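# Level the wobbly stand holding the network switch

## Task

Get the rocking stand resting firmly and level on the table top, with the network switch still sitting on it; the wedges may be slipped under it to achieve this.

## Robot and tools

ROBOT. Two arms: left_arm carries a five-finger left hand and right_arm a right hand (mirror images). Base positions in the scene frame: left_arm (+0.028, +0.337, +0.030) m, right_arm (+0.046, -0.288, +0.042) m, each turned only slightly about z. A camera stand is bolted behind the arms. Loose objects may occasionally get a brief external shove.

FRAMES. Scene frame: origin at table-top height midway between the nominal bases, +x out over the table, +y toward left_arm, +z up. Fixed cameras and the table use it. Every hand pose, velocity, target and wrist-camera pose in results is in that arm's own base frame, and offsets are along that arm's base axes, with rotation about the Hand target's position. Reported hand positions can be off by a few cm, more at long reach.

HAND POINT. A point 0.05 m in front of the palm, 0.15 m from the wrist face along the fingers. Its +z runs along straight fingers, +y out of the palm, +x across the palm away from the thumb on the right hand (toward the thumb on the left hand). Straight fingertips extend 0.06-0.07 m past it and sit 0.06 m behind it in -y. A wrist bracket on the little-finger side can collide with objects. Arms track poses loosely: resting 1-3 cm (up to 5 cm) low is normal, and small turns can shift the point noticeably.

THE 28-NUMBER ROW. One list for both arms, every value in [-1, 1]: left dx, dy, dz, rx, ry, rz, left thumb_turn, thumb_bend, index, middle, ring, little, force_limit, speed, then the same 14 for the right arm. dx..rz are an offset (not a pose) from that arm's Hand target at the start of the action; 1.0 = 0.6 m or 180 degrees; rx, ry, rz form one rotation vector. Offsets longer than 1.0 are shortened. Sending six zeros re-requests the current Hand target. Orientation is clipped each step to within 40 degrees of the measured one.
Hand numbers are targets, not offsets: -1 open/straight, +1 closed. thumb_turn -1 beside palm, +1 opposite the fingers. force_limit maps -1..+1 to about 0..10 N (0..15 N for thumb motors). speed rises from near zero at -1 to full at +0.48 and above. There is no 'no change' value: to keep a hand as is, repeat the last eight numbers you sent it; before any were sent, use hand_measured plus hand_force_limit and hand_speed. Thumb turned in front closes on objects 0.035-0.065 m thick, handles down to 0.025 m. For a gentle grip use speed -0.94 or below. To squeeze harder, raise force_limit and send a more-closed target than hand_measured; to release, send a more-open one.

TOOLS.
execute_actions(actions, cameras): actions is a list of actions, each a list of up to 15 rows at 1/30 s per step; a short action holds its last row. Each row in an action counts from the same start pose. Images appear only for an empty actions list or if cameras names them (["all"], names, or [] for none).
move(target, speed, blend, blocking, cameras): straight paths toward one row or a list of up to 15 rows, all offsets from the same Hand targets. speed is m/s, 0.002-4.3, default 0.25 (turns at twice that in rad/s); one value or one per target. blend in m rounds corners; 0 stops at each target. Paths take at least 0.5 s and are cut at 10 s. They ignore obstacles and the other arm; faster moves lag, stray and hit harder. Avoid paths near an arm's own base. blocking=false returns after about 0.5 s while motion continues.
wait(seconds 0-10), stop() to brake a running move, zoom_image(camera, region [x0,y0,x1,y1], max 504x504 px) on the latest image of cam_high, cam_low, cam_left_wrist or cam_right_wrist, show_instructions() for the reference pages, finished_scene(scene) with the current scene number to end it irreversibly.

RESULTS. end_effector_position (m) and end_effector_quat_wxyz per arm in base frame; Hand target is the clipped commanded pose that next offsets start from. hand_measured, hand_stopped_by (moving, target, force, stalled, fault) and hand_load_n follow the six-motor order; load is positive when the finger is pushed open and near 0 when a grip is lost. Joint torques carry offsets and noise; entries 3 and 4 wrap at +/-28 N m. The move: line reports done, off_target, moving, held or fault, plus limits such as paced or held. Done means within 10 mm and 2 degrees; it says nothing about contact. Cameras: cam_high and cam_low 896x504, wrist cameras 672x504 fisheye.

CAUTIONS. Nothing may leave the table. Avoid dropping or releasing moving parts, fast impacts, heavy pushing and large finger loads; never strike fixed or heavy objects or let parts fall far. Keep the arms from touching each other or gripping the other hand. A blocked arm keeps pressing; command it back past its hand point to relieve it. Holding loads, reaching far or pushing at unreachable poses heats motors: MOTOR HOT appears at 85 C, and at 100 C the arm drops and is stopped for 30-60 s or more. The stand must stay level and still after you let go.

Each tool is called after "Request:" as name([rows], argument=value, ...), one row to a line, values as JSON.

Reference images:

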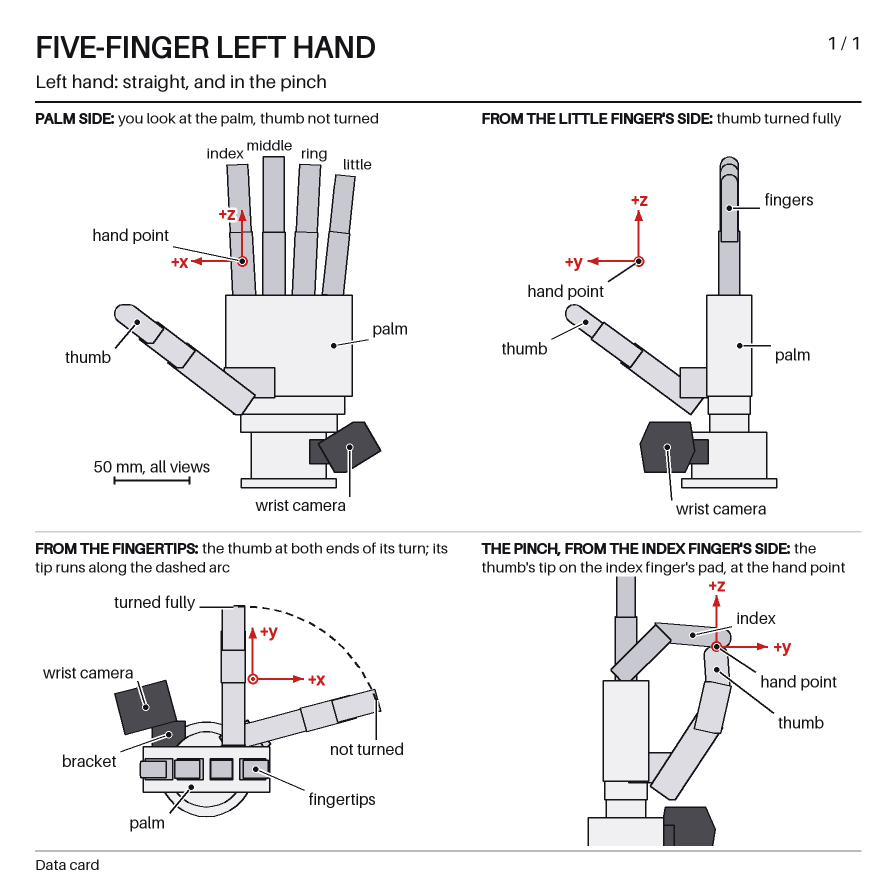

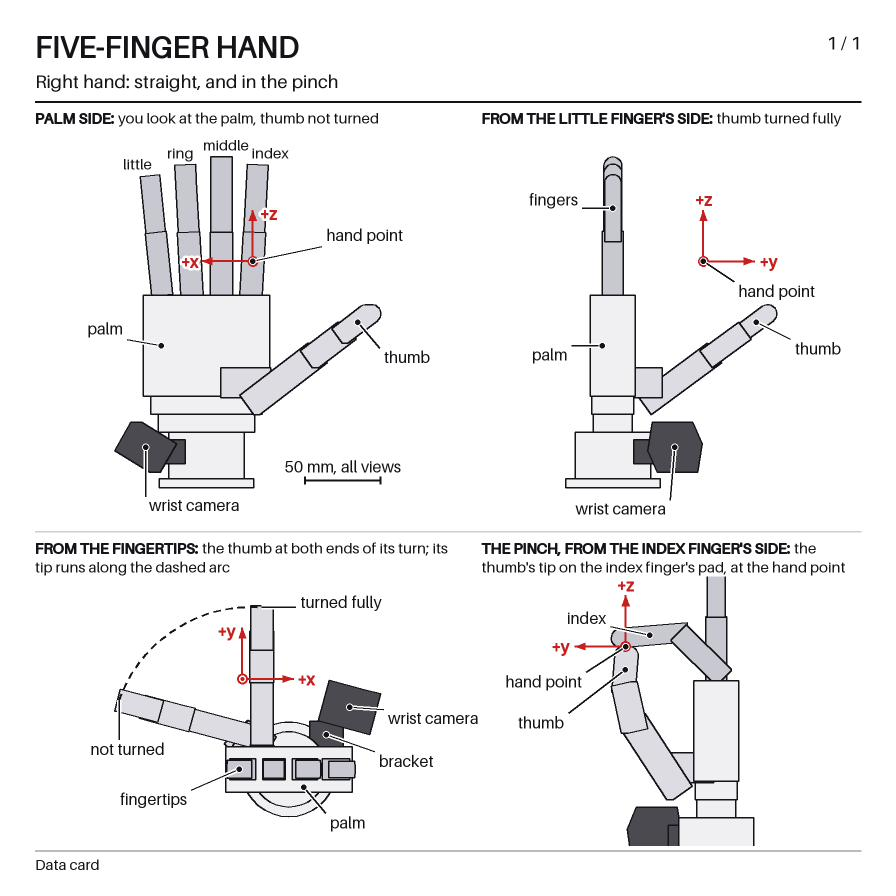

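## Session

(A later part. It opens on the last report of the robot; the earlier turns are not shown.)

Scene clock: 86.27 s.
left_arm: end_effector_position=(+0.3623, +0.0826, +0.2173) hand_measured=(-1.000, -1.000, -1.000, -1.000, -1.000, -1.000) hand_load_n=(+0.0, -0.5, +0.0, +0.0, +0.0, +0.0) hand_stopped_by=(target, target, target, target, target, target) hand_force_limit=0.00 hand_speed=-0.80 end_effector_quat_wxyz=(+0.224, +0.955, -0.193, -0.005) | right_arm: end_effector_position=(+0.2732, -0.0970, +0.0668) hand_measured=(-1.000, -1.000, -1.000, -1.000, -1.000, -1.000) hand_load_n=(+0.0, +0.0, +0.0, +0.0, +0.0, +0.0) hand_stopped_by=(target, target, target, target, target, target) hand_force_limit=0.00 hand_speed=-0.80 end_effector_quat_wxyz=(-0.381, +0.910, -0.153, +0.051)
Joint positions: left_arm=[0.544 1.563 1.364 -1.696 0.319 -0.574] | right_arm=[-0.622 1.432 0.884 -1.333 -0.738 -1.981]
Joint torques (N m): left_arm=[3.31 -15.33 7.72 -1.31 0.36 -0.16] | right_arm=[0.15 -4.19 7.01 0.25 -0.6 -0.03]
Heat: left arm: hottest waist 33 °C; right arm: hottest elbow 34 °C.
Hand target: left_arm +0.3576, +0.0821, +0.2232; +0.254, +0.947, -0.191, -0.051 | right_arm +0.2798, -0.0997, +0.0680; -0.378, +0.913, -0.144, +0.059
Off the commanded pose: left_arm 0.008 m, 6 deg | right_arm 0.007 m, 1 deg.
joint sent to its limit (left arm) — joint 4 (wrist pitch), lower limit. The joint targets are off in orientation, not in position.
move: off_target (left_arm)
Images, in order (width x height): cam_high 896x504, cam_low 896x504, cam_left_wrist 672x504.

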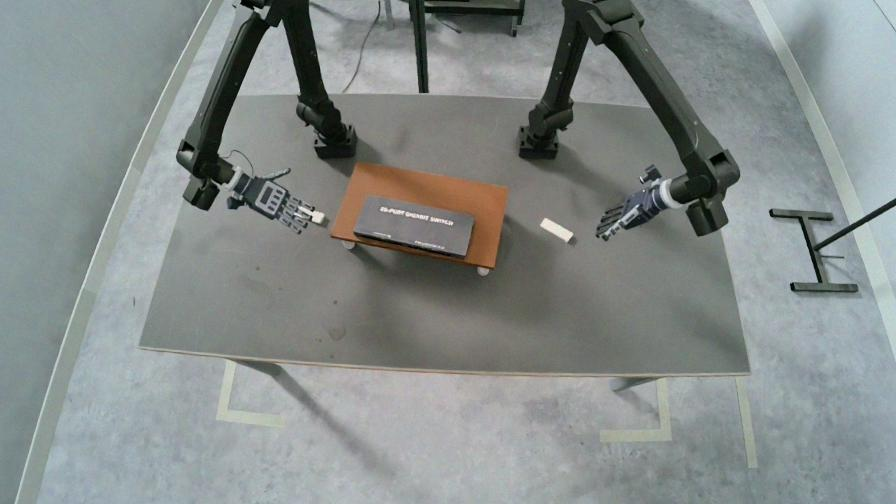

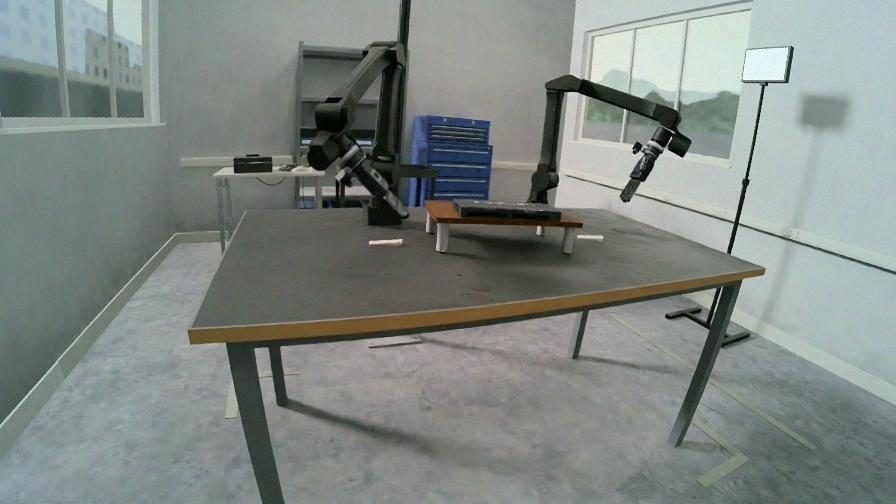

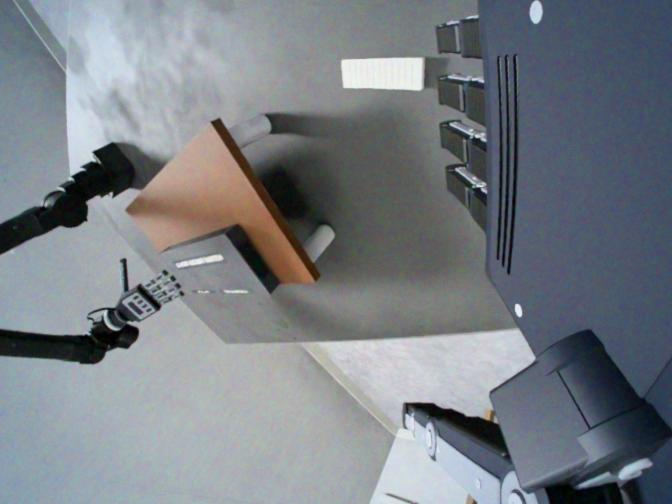

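Request:
execute_actions(actions=[])

Request:
zoom_image(camera="cam_right_wrist", region=[240, 245, 290, 290])

Request:
zoom_image(camera="cam_right_wrist", region=[260, 75, 310, 130])

Request:
zoom_image(camera="cam_low", region=[515, 215, 560, 245])

Request:
zoom_image(camera="cam_low", region=[420, 215, 465, 245])

Scene clock: 88.43 s.
left_arm: end_effector_position=(+0.3623, +0.0826, +0.2173) hand_measured=(-1.000, -1.000, -1.000, -1.000, -1.000, -1.000) hand_load_n=(+0.0, +0.0, +0.0, +0.0, +0.0, +0.0) hand_stopped_by=(target, target, target, target, target, target) hand_force_limit=0.00 hand_speed=-0.80 end_effector_quat_wxyz=(+0.224, +0.955, -0.193, -0.005) | right_arm: end_effector_position=(+0.2732, -0.0970, +0.0668) hand_measured=(-1.000, -1.000, -1.000, -1.000, -1.000, -1.000) hand_load_n=(+0.0, +0.0, +0.0, +0.0, +0.0, +0.0) hand_stopped_by=(target, target, target, target, target, target) hand_force_limit=0.00 hand_speed=-0.80 end_effector_quat_wxyz=(-0.381, +0.910, -0.153, +0.051)
Joint positions: left_arm=[0.544 1.563 1.364 -1.696 0.319 -0.575] | right_arm=[-0.622 1.432 0.884 -1.333 -0.738 -1.981]
Joint velocities: within noise
Joint torques (N m): left_arm=[3.49 -14.33 8.03 -1.28 0.38 -0.19] | right_arm=[0.38 -3.96 7.09 0.1 -0.6 -0.05]
Motor temperatures (°C): left_arm=[33 26 33 26 29 25] | right_arm=[28 33 34 23 27 24]
Heat: left arm: hottest waist 33 °C; right arm: hottest elbow 34 °C.
Hand target: left_arm +0.3575, +0.0821, +0.2232; +0.254, +0.947, -0.191, -0.051 | right_arm +0.2798, -0.0997, +0.0680; -0.378, +0.913, -0.144, +0.059
Off the commanded pose: left_arm 0.008 m, 6 deg | right_arm 0.007 m, 1 deg.

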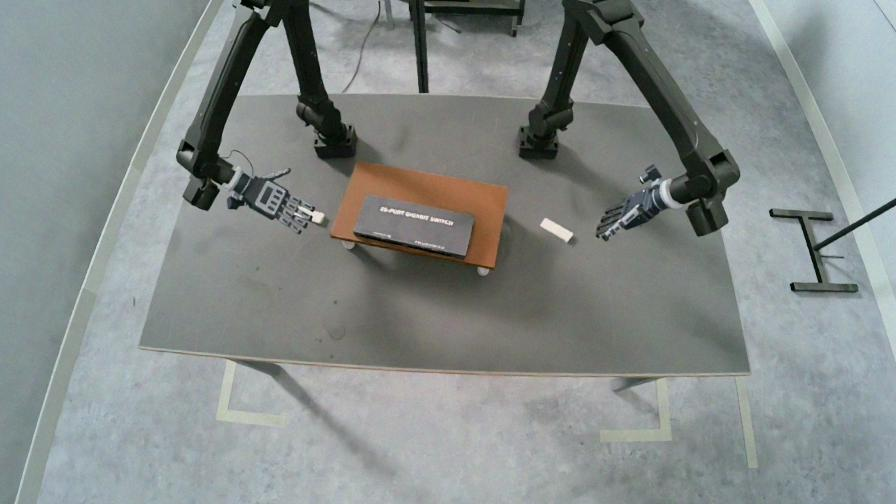

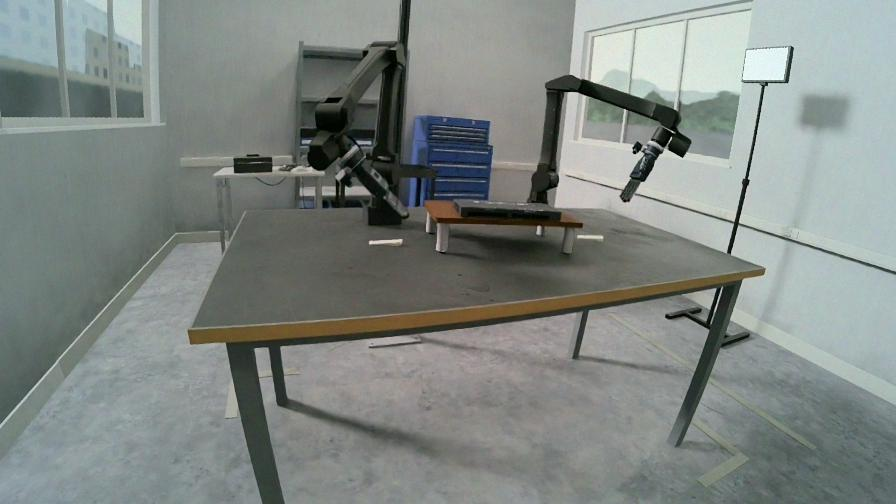

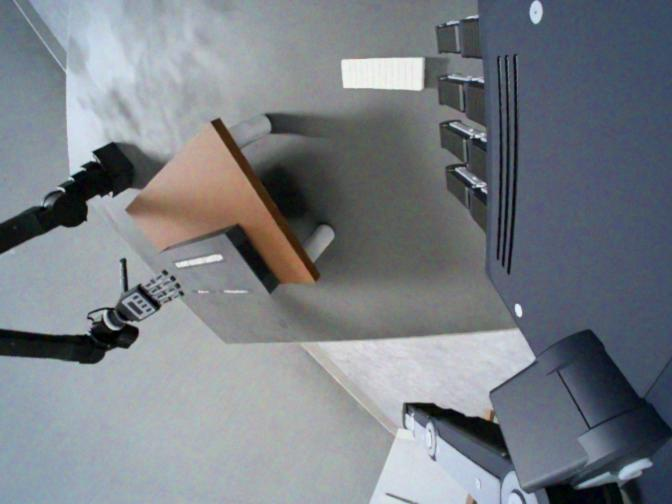

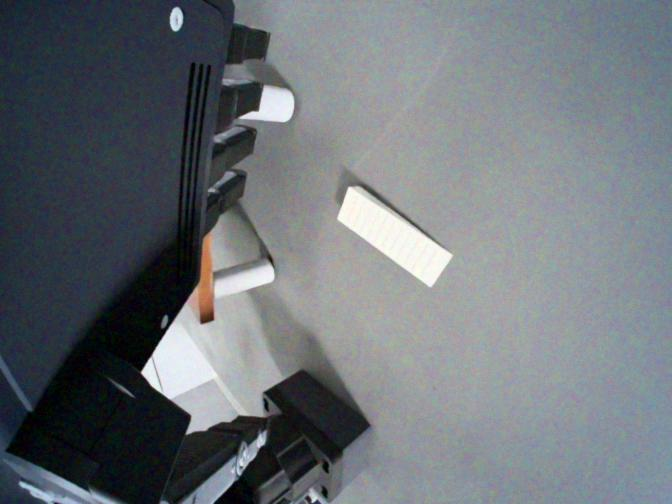

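Scaled by 10.080 from the camera's 672x504 image, which has a finer 960x720 frame.

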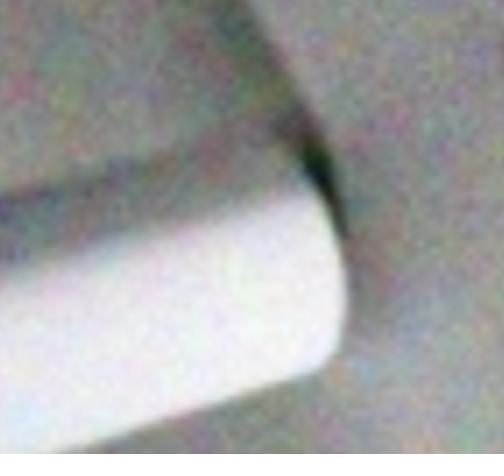

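Scaled by 9.164 from the camera's 672x504 image, which has a finer 960x720 frame.

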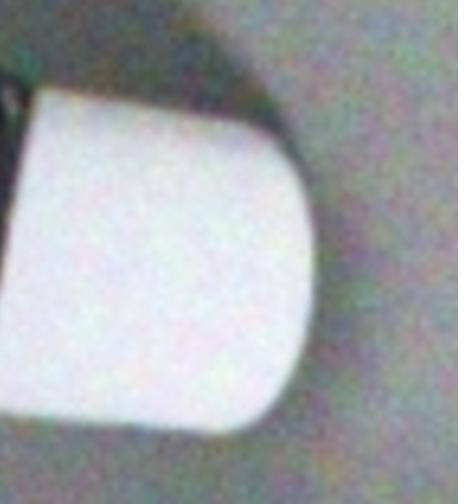

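Scaled by 11.200 from the camera's 896x504 image, which has a finer 1280x720 frame.

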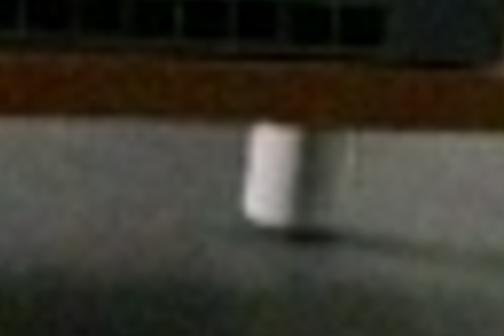

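Scaled by 11.200 from the camera's 896x504 image, which has a finer 1280x720 frame.

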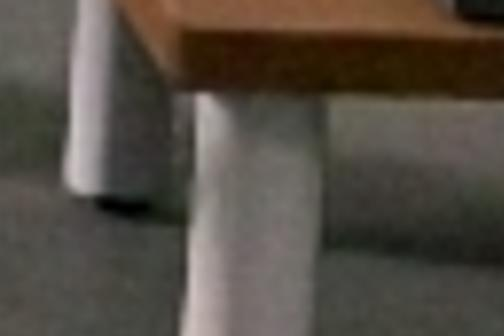

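Request:
move(target=[0.0,0.0,-0.15,0,0,0,-1,-1,-1,-1,-1,-1,0,-0.8,0,0,0,0,0,0,-1,-1,-1,-1,-1,-1,0,-0.8], speed=0.2, cameras=["cam_left_wrist","cam_high","cam_low"])

Request:
zoom_image(camera="cam_high", region=[490, 190, 660, 290])

Request:
zoom_image(camera="cam_left_wrist", region=[200, 60, 300, 150])

Scene clock: 103.83 s.
left_arm: end_effector_position=(+0.3565, +0.0824, +0.1341) hand_measured=(-1.000, -1.000, -1.000, -1.000, -1.000, -1.000) hand_load_n=(+0.0, +0.0, +0.0, +0.0, +0.0, +0.0) hand_stopped_by=(target, target, target, target, target, target) hand_force_limit=0.00 hand_speed=-0.80 end_effector_quat_wxyz=(+0.257, +0.947, -0.184, -0.054) | right_arm: end_effector_position=(+0.2732, -0.0970, +0.0668) hand_measured=(-1.000, -1.000, -1.000, -1.000, -1.000, -1.000) hand_load_n=(+0.0, +0.0, +0.0, +0.0, +0.0, +0.0) hand_stopped_by=(target, target, target, target, target, target) hand_force_limit=0.00 hand_speed=-0.80 end_effector_quat_wxyz=(-0.381, +0.910, -0.153, +0.051)
Joint positions: left_arm=[0.544 1.692 1.26 -1.582 0.302 -0.575] | right_arm=[-0.622 1.432 0.884 -1.333 -0.738 -1.981]
Joint torques (N m): left_arm=[1.79 -15.15 7.43 -0.87 0.19 0.08] | right_arm=[0.32 -4.37 7.1 0.17 -0.61 -0.04]
Heat: left arm: hottest waist 33 °C; right arm: hottest elbow 34 °C.
Hand target: left_arm +0.3575, +0.0821, +0.1332; +0.254, +0.947, -0.191, -0.051 | right_arm +0.2798, -0.0997, +0.0680; -0.378, +0.913, -0.144, +0.059
Off the commanded pose: left_arm 0.001 m, 1 deg | right_arm 0.007 m, 1 deg.
move: done
Images, in order (width x height): cam_high 896x504, cam_low 896x504, cam_left_wrist 672x504.

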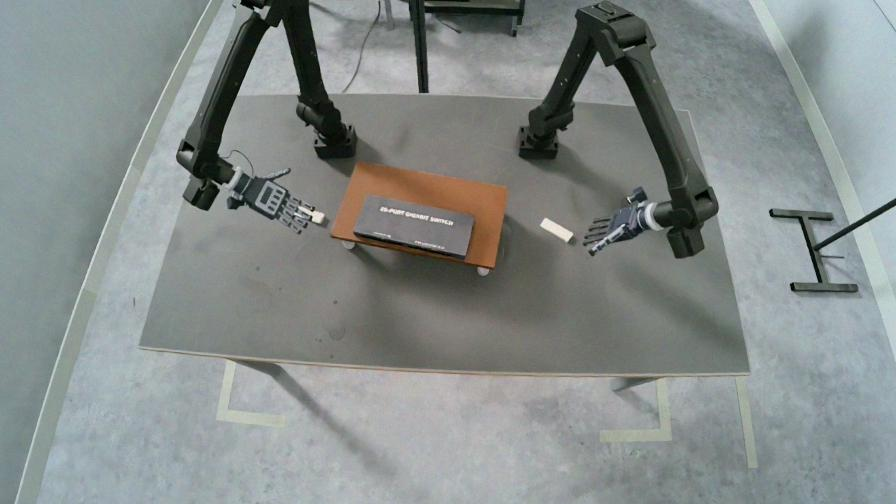

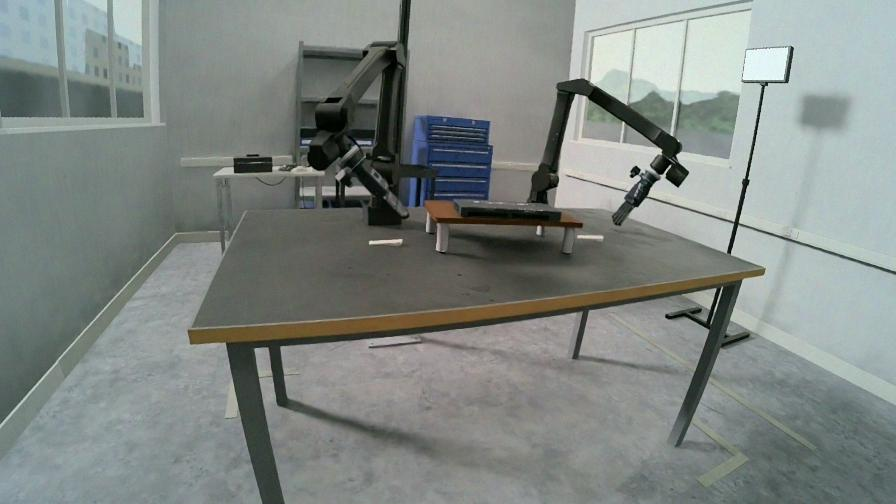

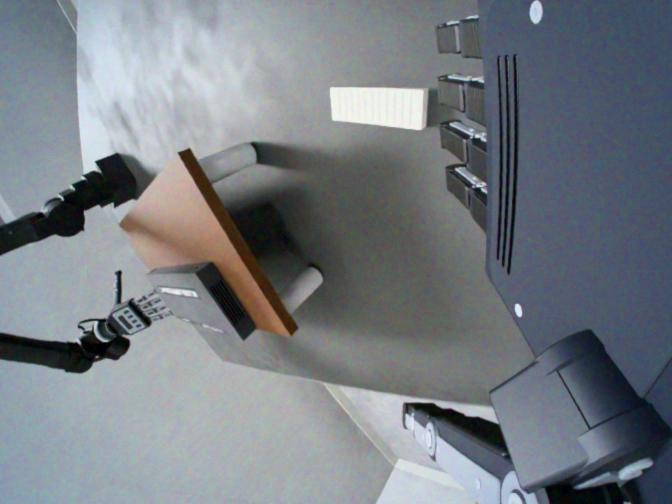

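Scaled by 2.965 from the camera's 896x504 image, which has a finer 1280x720 frame.

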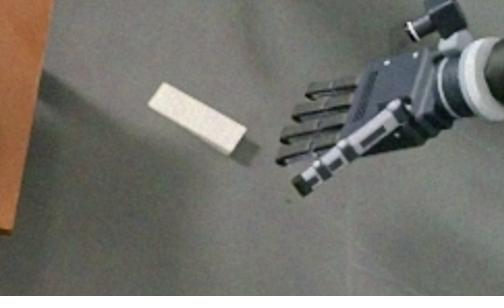

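Scaled by 5.040 from the camera's 672x504 image, which has a finer 960x720 frame.

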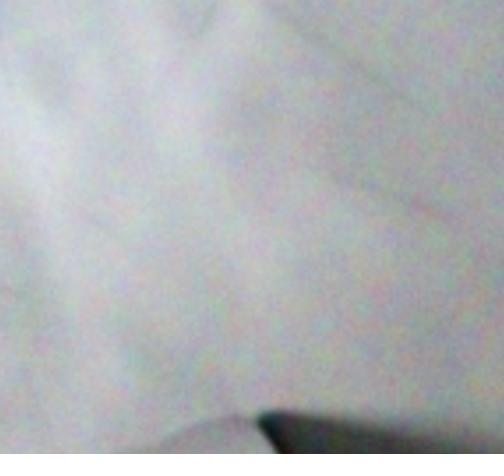

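Request:
zoom_image(camera="cam_left_wrist", region=[210, 120, 290, 200])

Request:
zoom_image(camera="cam_left_wrist", region=[270, 250, 350, 320])

Scaled by 6.300 from the camera's 672x504 image, which has a finer 960x720 frame.

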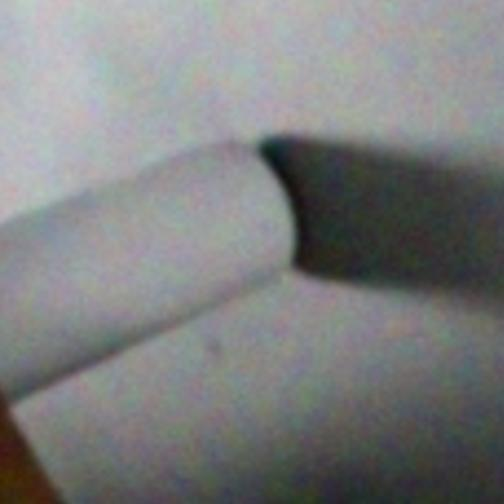

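Scaled by 6.300 from the camera's 672x504 image, which has a finer 960x720 frame.

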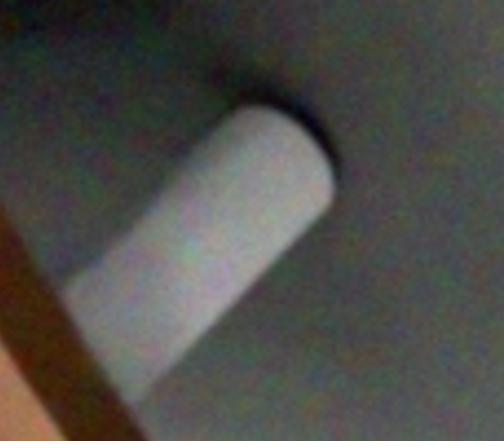

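Request:
move([
  [0.0,0.0,0.15,0,0,0,-1,-1,-1,-1,-1,-1,0,-0.8,0,0,0,0,0,0,-1,-1,-1,-1,-1,-1,0,-0.8],
  [-0.012,-0.423,0.13,0,0,0,-1,-1,-1,-1,-1,-1,0,-0.8,0,0,0,0,0,0,-1,-1,-1,-1,-1,-1,0,-0.8],
], speed=0.3, blend=0.03, cameras=["cam_left_wrist","cam_high","cam_low"])

Request:
zoom_image(camera="cam_high", region=[430, 150, 600, 290])

Request:
zoom_image(camera="cam_low", region=[520, 170, 620, 260])

Scene clock: 111.37 s.
left_arm: end_effector_position=(+0.3497, -0.1756, +0.2088) hand_measured=(-1.000, -1.000, -1.000, -1.000, -1.000, -1.000) hand_load_n=(+0.0, +0.0, +0.0, +0.0, +0.0, +0.0) hand_stopped_by=(target, target, target, target, target, target) hand_force_limit=0.00 hand_speed=-0.80 end_effector_quat_wxyz=(+0.256, +0.944, -0.199, -0.059) | right_arm: end_effector_position=(+0.2732, -0.0970, +0.0668) hand_measured=(-1.000, -1.000, -1.000, -1.000, -1.000, -1.000) hand_load_n=(+0.0, +0.0, +0.0, +0.0, +0.0, +0.0) hand_stopped_by=(target, target, target, target, target, target) hand_force_limit=0.00 hand_speed=-0.80 end_effector_quat_wxyz=(-0.381, +0.910, -0.153, +0.051)
Joint positions: left_arm=[-0.067 1.416 1.159 -1.523 0.494 -1.169] | right_arm=[-0.622 1.432 0.884 -1.333 -0.738 -1.981]
Joint torques (N m): left_arm=[3.6 -13.16 7.95 -0.4 0.35 -0.14] | right_arm=[0.44 -3.84 7.08 0.16 -0.65 -0.06]
Heat: left arm: hottest waist 33 °C; right arm: hottest elbow 34 °C.
Hand target: left_arm +0.3503, -0.1717, +0.2114; +0.254, +0.947, -0.191, -0.051 | right_arm +0.2798, -0.0997, +0.0680; -0.378, +0.913, -0.144, +0.059
Off the commanded pose: left_arm 0.005 m, 1 deg | right_arm 0.007 m, 1 deg.
move: done
Images, in order (width x height): cam_high 896x504, cam_low 896x504, cam_left_wrist 672x504.

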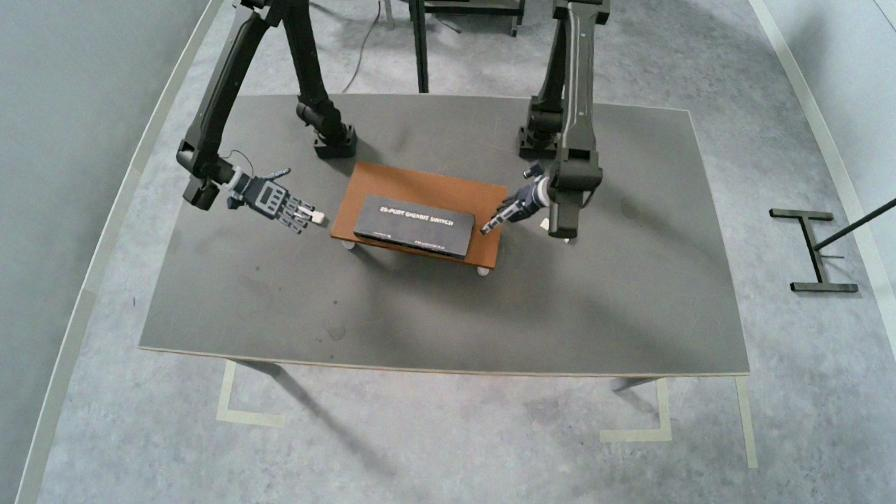

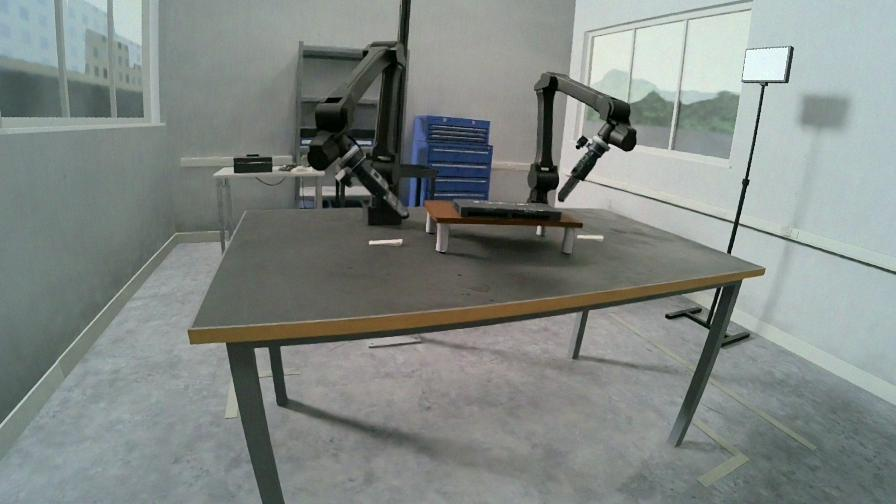

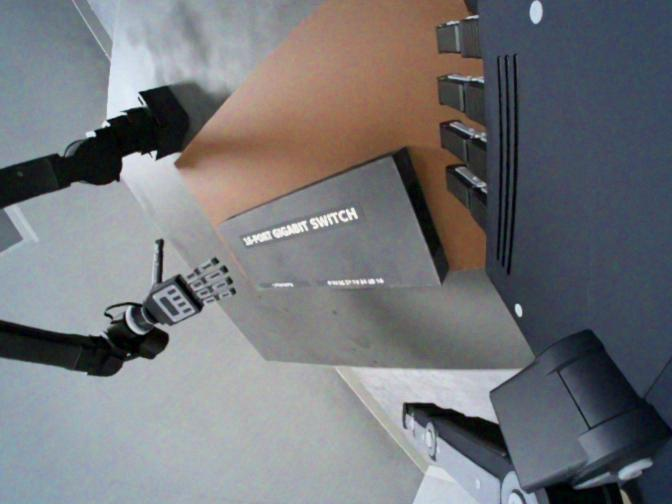

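Scaled by 2.965 from the camera's 896x504 image, which has a finer 1280x720 frame.

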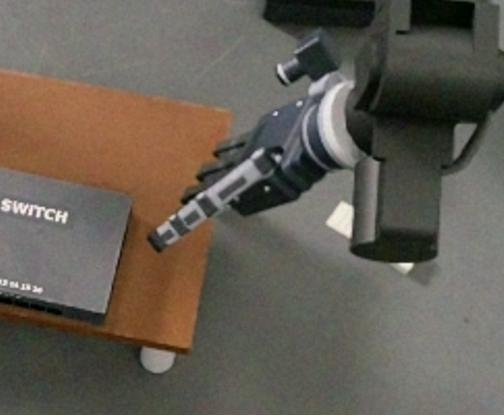

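Scaled by 5.040 from the camera's 896x504 image, which has a finer 1280x720 frame.

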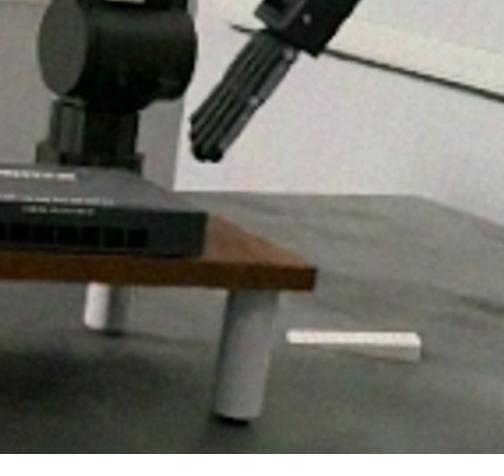

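Request:
move(target=[0.0,0.0,-0.06,0,0,0,-1,-1,-1,-1,-1,-1,0,-0.8,0,0,0,0,0,0,-1,-1,-1,-1,-1,-1,0,-0.8], speed=0.06, cameras=["cam_high","cam_low"])

Request:
zoom_image(camera="cam_low", region=[520, 200, 600, 260])

Request:
zoom_image(camera="cam_low", region=[415, 195, 495, 255])

Scene clock: 112.77 s.
left_arm: end_effector_position=(+0.3474, -0.1754, +0.1815) hand_measured=(-1.000, -1.000, -1.000, -1.000, -1.000, -1.000) hand_load_n=(+0.0, +0.0, +0.0, +0.0, +0.0, +0.0) hand_stopped_by=(target, target, target, target, target, target) hand_force_limit=0.00 hand_speed=-0.80 end_effector_quat_wxyz=(+0.254, +0.945, -0.202, -0.047) | right_arm: end_effector_position=(+0.2732, -0.0970, +0.0668) hand_measured=(-1.000, -1.000, -1.000, -1.000, -1.000, -1.000) hand_load_n=(+0.0, +0.0, +0.0, +0.0, +0.5, +0.0) hand_stopped_by=(target, target, target, target, target, target) hand_force_limit=0.00 hand_speed=-0.80 end_effector_quat_wxyz=(-0.381, +0.910, -0.153, +0.051)
Joint positions: left_arm=[-0.067 1.416 1.088 -1.425 0.493 -1.17] | right_arm=[-0.622 1.432 0.884 -1.333 -0.738 -1.981]
Joint torques (N m): left_arm=[3.49 -9.64 7.98 -0.44 0.34 -0.14] | right_arm=[0.26 -4.42 7.04 0.1 -0.62 -0.06]
Heat: left arm: hottest waist 33 °C; right arm: hottest elbow 34 °C.
Hand target: left_arm +0.3503, -0.1717, +0.1753; +0.254, +0.947, -0.191, -0.051 | right_arm +0.2798, -0.0997, +0.0680; -0.378, +0.913, -0.144, +0.059
Off the commanded pose: left_arm 0.008 m, 1 deg | right_arm 0.007 m, 1 deg.
move: done
Images, in order (width x height): cam_high 896x504, cam_low 896x504.

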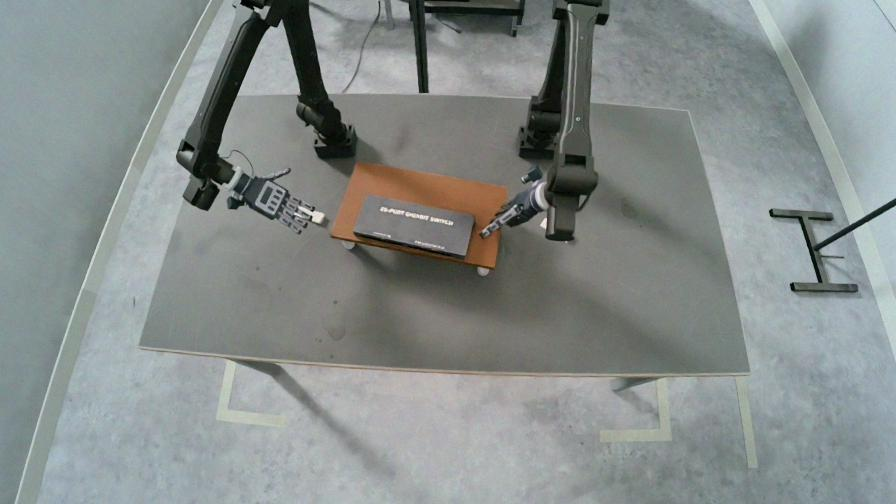

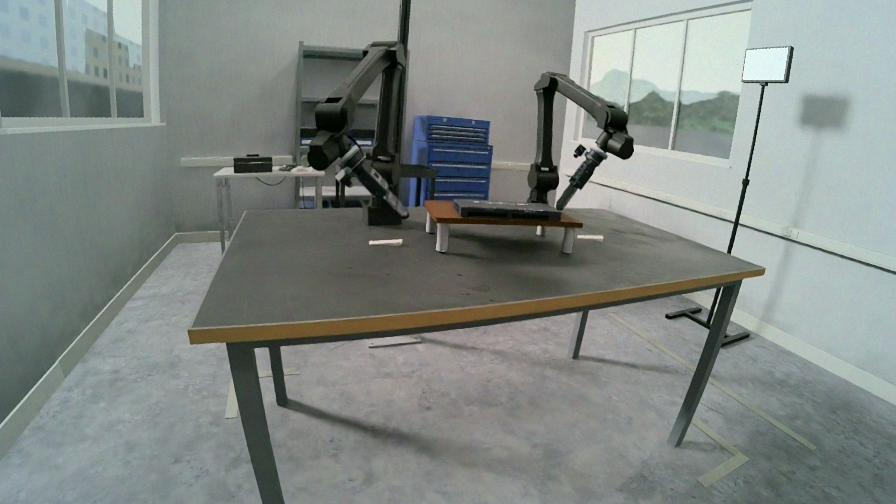

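Scaled by 6.300 from the camera's 896x504 image, which has a finer 1280x720 frame.

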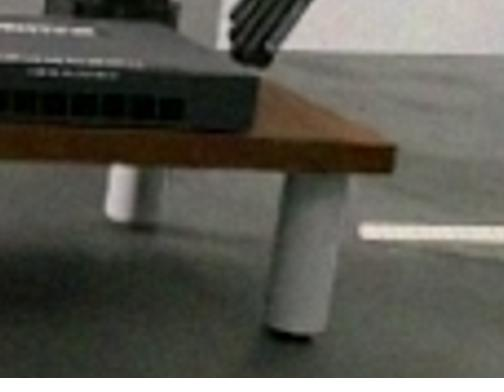

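Scaled by 6.300 from the camera's 896x504 image, which has a finer 1280x720 frame.

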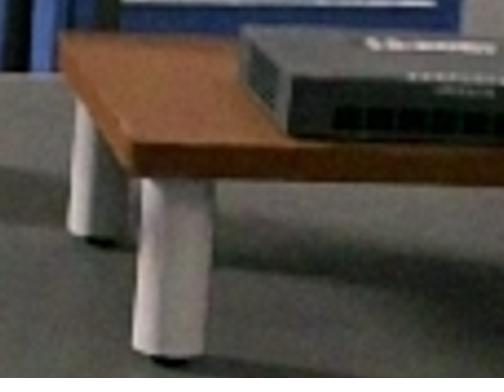

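Request:
move(target=[0.0,0.0,-0.035,0,0,0,-1,-1,-1,-1,-1,-1,0,-0.8,0,0,0,0,0,0,-1,-1,-1,-1,-1,-1,0,-0.8], speed=0.04, cameras=["cam_low"])

Request:
zoom_image(camera="cam_low", region=[520, 200, 600, 260])

Request:
zoom_image(camera="cam_low", region=[415, 195, 495, 255])

Scene clock: 114.23 s.
left_arm: end_effector_position=(+0.3476, -0.1754, +0.1709) hand_measured=(-1.000, -1.000, -1.000, -1.000, -1.000, -1.000) hand_load_n=(+0.0, +0.0, +0.0, -2.0, +0.0, +0.0) hand_stopped_by=(target, target, target, target, target, target) hand_force_limit=0.00 hand_speed=-0.80 end_effector_quat_wxyz=(+0.255, +0.945, -0.203, -0.039) | right_arm: end_effector_position=(+0.2732, -0.0970, +0.0668) hand_measured=(-1.000, -1.000, -1.000, -1.000, -1.000, -1.000) hand_load_n=(+0.0, +0.0, +0.0, -0.5, -0.5, +0.0) hand_stopped_by=(target, target, target, target, target, target) hand_force_limit=0.00 hand_speed=-0.80 end_effector_quat_wxyz=(-0.381, +0.910, -0.153, +0.051)
Joint positions: left_arm=[-0.065 1.418 1.06 -1.381 0.497 -1.17] | right_arm=[-0.622 1.432 0.884 -1.333 -0.738 -1.981]
Joint torques (N m): left_arm=[3.96 -8.06 6.98 0.16 0.21 -0.16] | right_arm=[0.32 -3.78 7.16 0.09 -0.6 -0.07]
Heat: left arm: hottest waist 33 °C; right arm: hottest elbow 34 °C.
Hand target: left_arm +0.3503, -0.1717, +0.1542; +0.254, +0.947, -0.191, -0.051 | right_arm +0.2798, -0.0997, +0.0680; -0.378, +0.913, -0.144, +0.059
Off the commanded pose: left_arm 0.017 m, 2 deg | right_arm 0.007 m, 1 deg.
move: off_target (left_arm)
Images, in order (width x height): cam_low 896x504.

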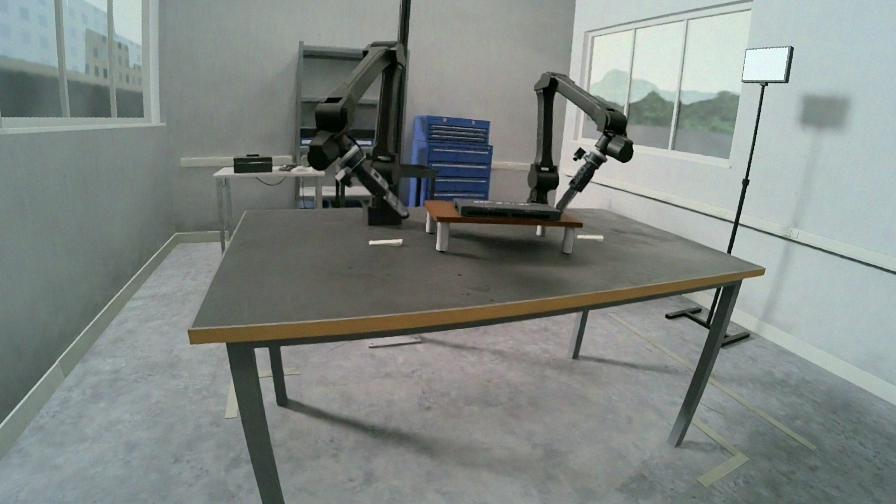

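Scaled by 6.300 from the camera's 896x504 image, which has a finer 1280x720 frame.

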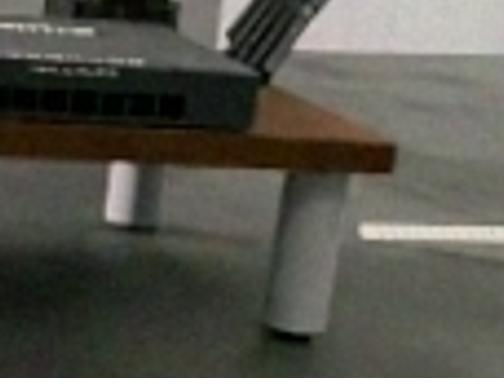

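Scaled by 6.300 from the camera's 896x504 image, which has a finer 1280x720 frame.

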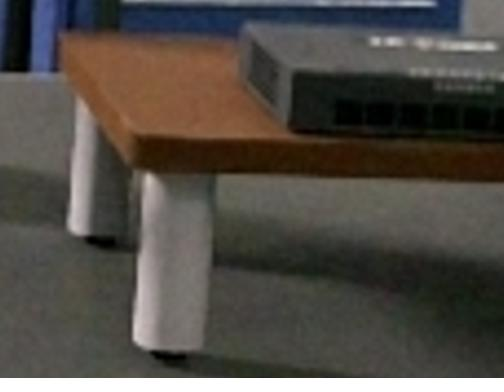

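Request:
move([
  [0.0,0.05,0.14,0,0,0,-1,-1,-1,-1,-1,-1,0,-0.8,0,0,0,0,0,0,-1,-1,-1,-1,-1,-1,0,-0.8],
  [0.36,0.374,-0.025,0,0,0,-1,-1,-1,-1,-1,-1,0,-0.8,0,0,0,0,0,0,-1,-1,-1,-1,-1,-1,0,-0.8],
], speed=[0.15,0.35], blend=0.02, cameras=["cam_left_wrist","cam_low"])

Request:
zoom_image(camera="cam_low", region=[520, 200, 600, 260])

Request:
zoom_image(camera="cam_low", region=[415, 195, 495, 255])

Scene clock: 121.00 s.
left_arm: end_effector_position=(+0.5554, +0.0504, +0.1294) hand_measured=(-1.000, -1.000, -1.000, -1.000, -1.000, -1.000) hand_load_n=(+0.0, +0.0, +0.0, +0.0, +0.0, +0.0) hand_stopped_by=(target, target, target, target, target, target) hand_force_limit=0.00 hand_speed=-0.80 end_effector_quat_wxyz=(+0.254, +0.950, -0.176, -0.048) | right_arm: end_effector_position=(+0.2732, -0.0970, +0.0668) hand_measured=(-1.000, -1.000, -1.000, -1.000, -1.000, -1.000) hand_load_n=(+0.0, +0.0, +0.0, -0.5, +0.0, +0.0) hand_stopped_by=(target, target, target, target, target, target) hand_force_limit=0.00 hand_speed=-0.80 end_effector_quat_wxyz=(-0.381, +0.910, -0.153, +0.051)
Joint positions: left_arm=[0.333 2.09 1.855 -1.694 0.391 -0.799] | right_arm=[-0.622 1.432 0.884 -1.333 -0.738 -1.981]
Joint torques (N m): left_arm=[2.43 -20.07 12.48 -1.44 0.37 0.04] | right_arm=[-0.09 -3.96 7.02 0.21 -0.61 -0.07]
Heat: left arm: hottest waist 33 °C; right arm: hottest elbow 34 °C.
Hand target: left_arm +0.5663, +0.0527, +0.1395; +0.254, +0.947, -0.191, -0.051 | right_arm +0.2798, -0.0997, +0.0680; -0.378, +0.913, -0.144, +0.059
Off the commanded pose: left_arm 0.015 m, 2 deg | right_arm 0.007 m, 1 deg.
joint sent to its limit (left arm) — joint 4 (wrist pitch), lower limit. The joint targets still meet the commanded pose.
move: off_target (left_arm)
Images, in order (width x height): cam_low 896x504, cam_left_wrist 672x504.

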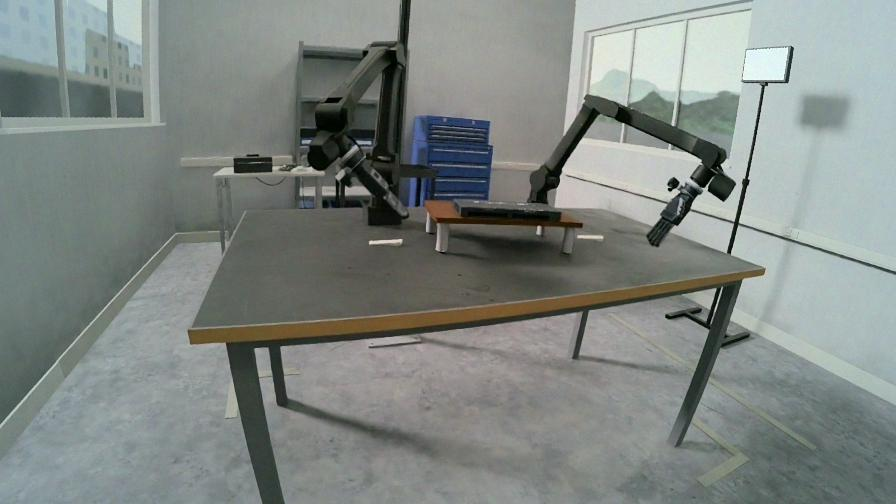

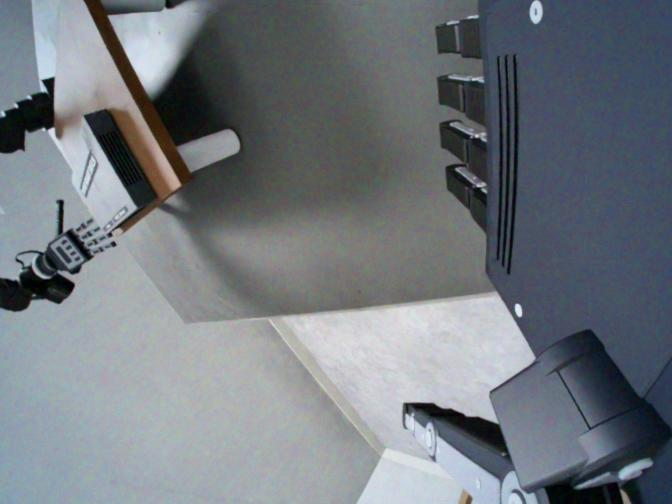

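Scaled by 6.300 from the camera's 896x504 image, which has a finer 1280x720 frame.

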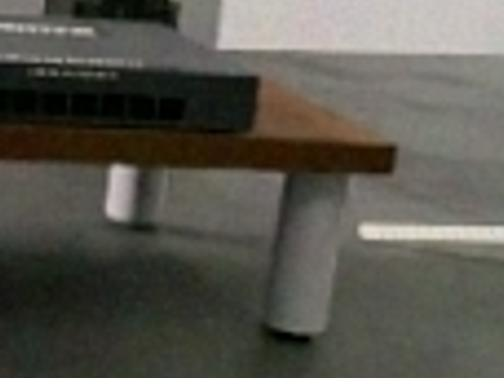

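Scaled by 6.300 from the camera's 896x504 image, which has a finer 1280x720 frame.

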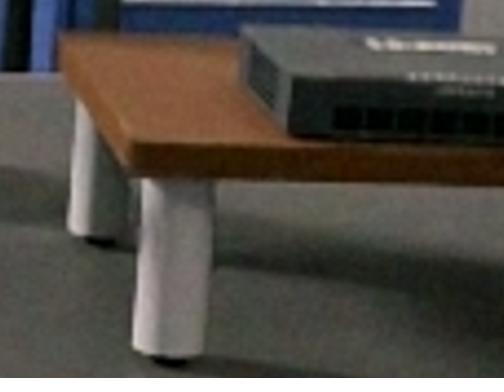

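Request:
zoom_image(camera="cam_left_wrist", region=[150, 110, 260, 210])

Request:
move(target=[-0.348,0.049,-0.0,0,0,0,-1,-1,-1,-1,-1,-1,0,-0.8,0,0,0,0,0,0,-1,-1,-1,-1,-1,-1,0,-0.8], speed=0.35, cameras=["cam_left_wrist","cam_high"])

Request:
zoom_image(camera="cam_left_wrist", region=[165, 115, 275, 215])

Scaled by 4.582 from the camera's 672x504 image, which has a finer 960x720 frame.

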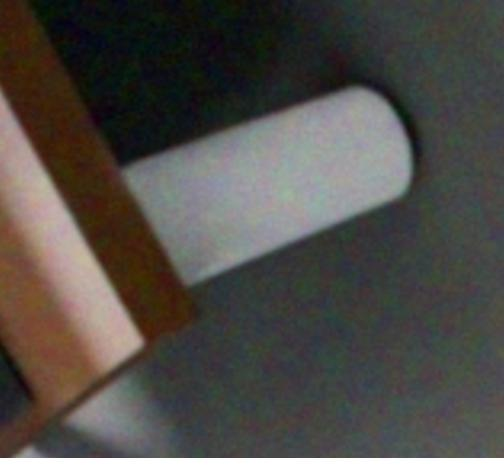

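Scene clock: 122.87 s.
left_arm: end_effector_position=(+0.3579, +0.0852, +0.1392) hand_measured=(-1.000, -1.000, -1.000, -1.000, -1.000, -1.000) hand_load_n=(+0.0, +0.0, +0.0, +0.0, +0.0, +0.0) hand_stopped_by=(target, target, target, target, target, target) hand_force_limit=0.00 hand_speed=-0.80 end_effector_quat_wxyz=(+0.256, +0.948, -0.181, -0.055) | right_arm: end_effector_position=(+0.2732, -0.0970, +0.0668) hand_measured=(-1.000, -1.000, -1.000, -1.000, -1.000, -1.000) hand_load_n=(-0.5, +0.0, +0.0, +0.0, +0.0, +0.0) hand_stopped_by=(target, target, target, target, target, target) hand_force_limit=0.00 hand_speed=-0.80 end_effector_quat_wxyz=(-0.381, +0.910, -0.153, +0.051)
Joint positions: left_arm=[0.548 1.693 1.275 -1.598 0.299 -0.577] | right_arm=[-0.622 1.432 0.884 -1.333 -0.738 -1.981]
Joint torques (N m): left_arm=[1.08 -14.86 7.13 -0.81 0.33 0.08] | right_arm=[0.44 -3.78 6.99 0.17 -0.6 -0.07]
Heat: left arm: hottest waist 33 °C; right arm: hottest elbow 34 °C.
Hand target: left_arm +0.3576, +0.0820, +0.1394; +0.254, +0.947, -0.191, -0.051 | right_arm +0.2798, -0.0997, +0.0680; -0.378, +0.913, -0.144, +0.059
Off the commanded pose: left_arm 0.003 m, 1 deg | right_arm 0.007 m, 1 deg.
move: done
Images, in order (width x height): cam_high 896x504, cam_left_wrist 672x504.

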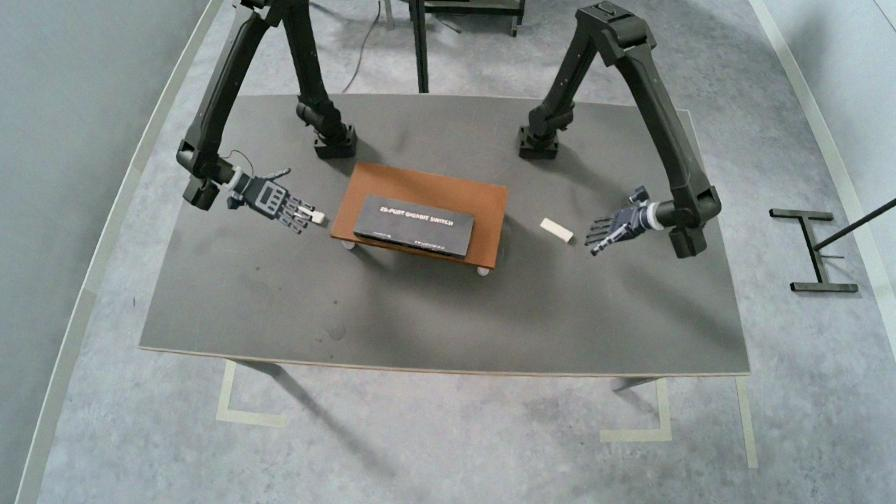

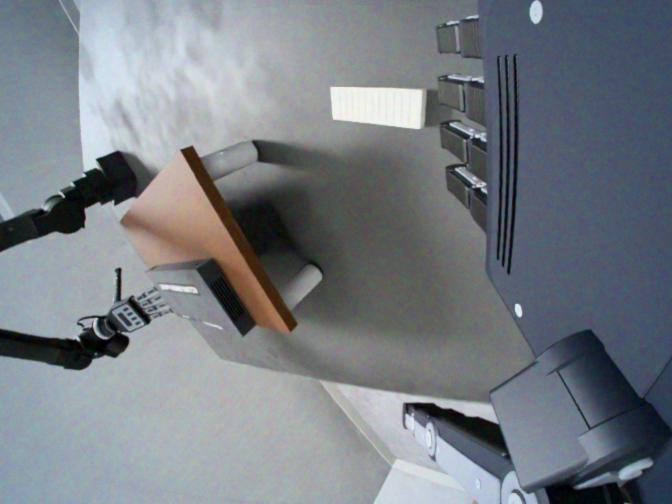

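Scaled by 4.582 from the camera's 672x504 image, which has a finer 960x720 frame.

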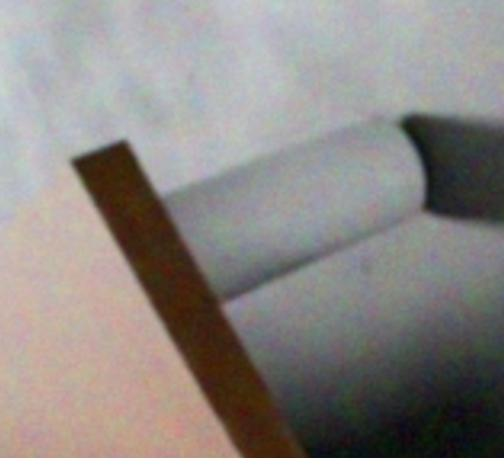

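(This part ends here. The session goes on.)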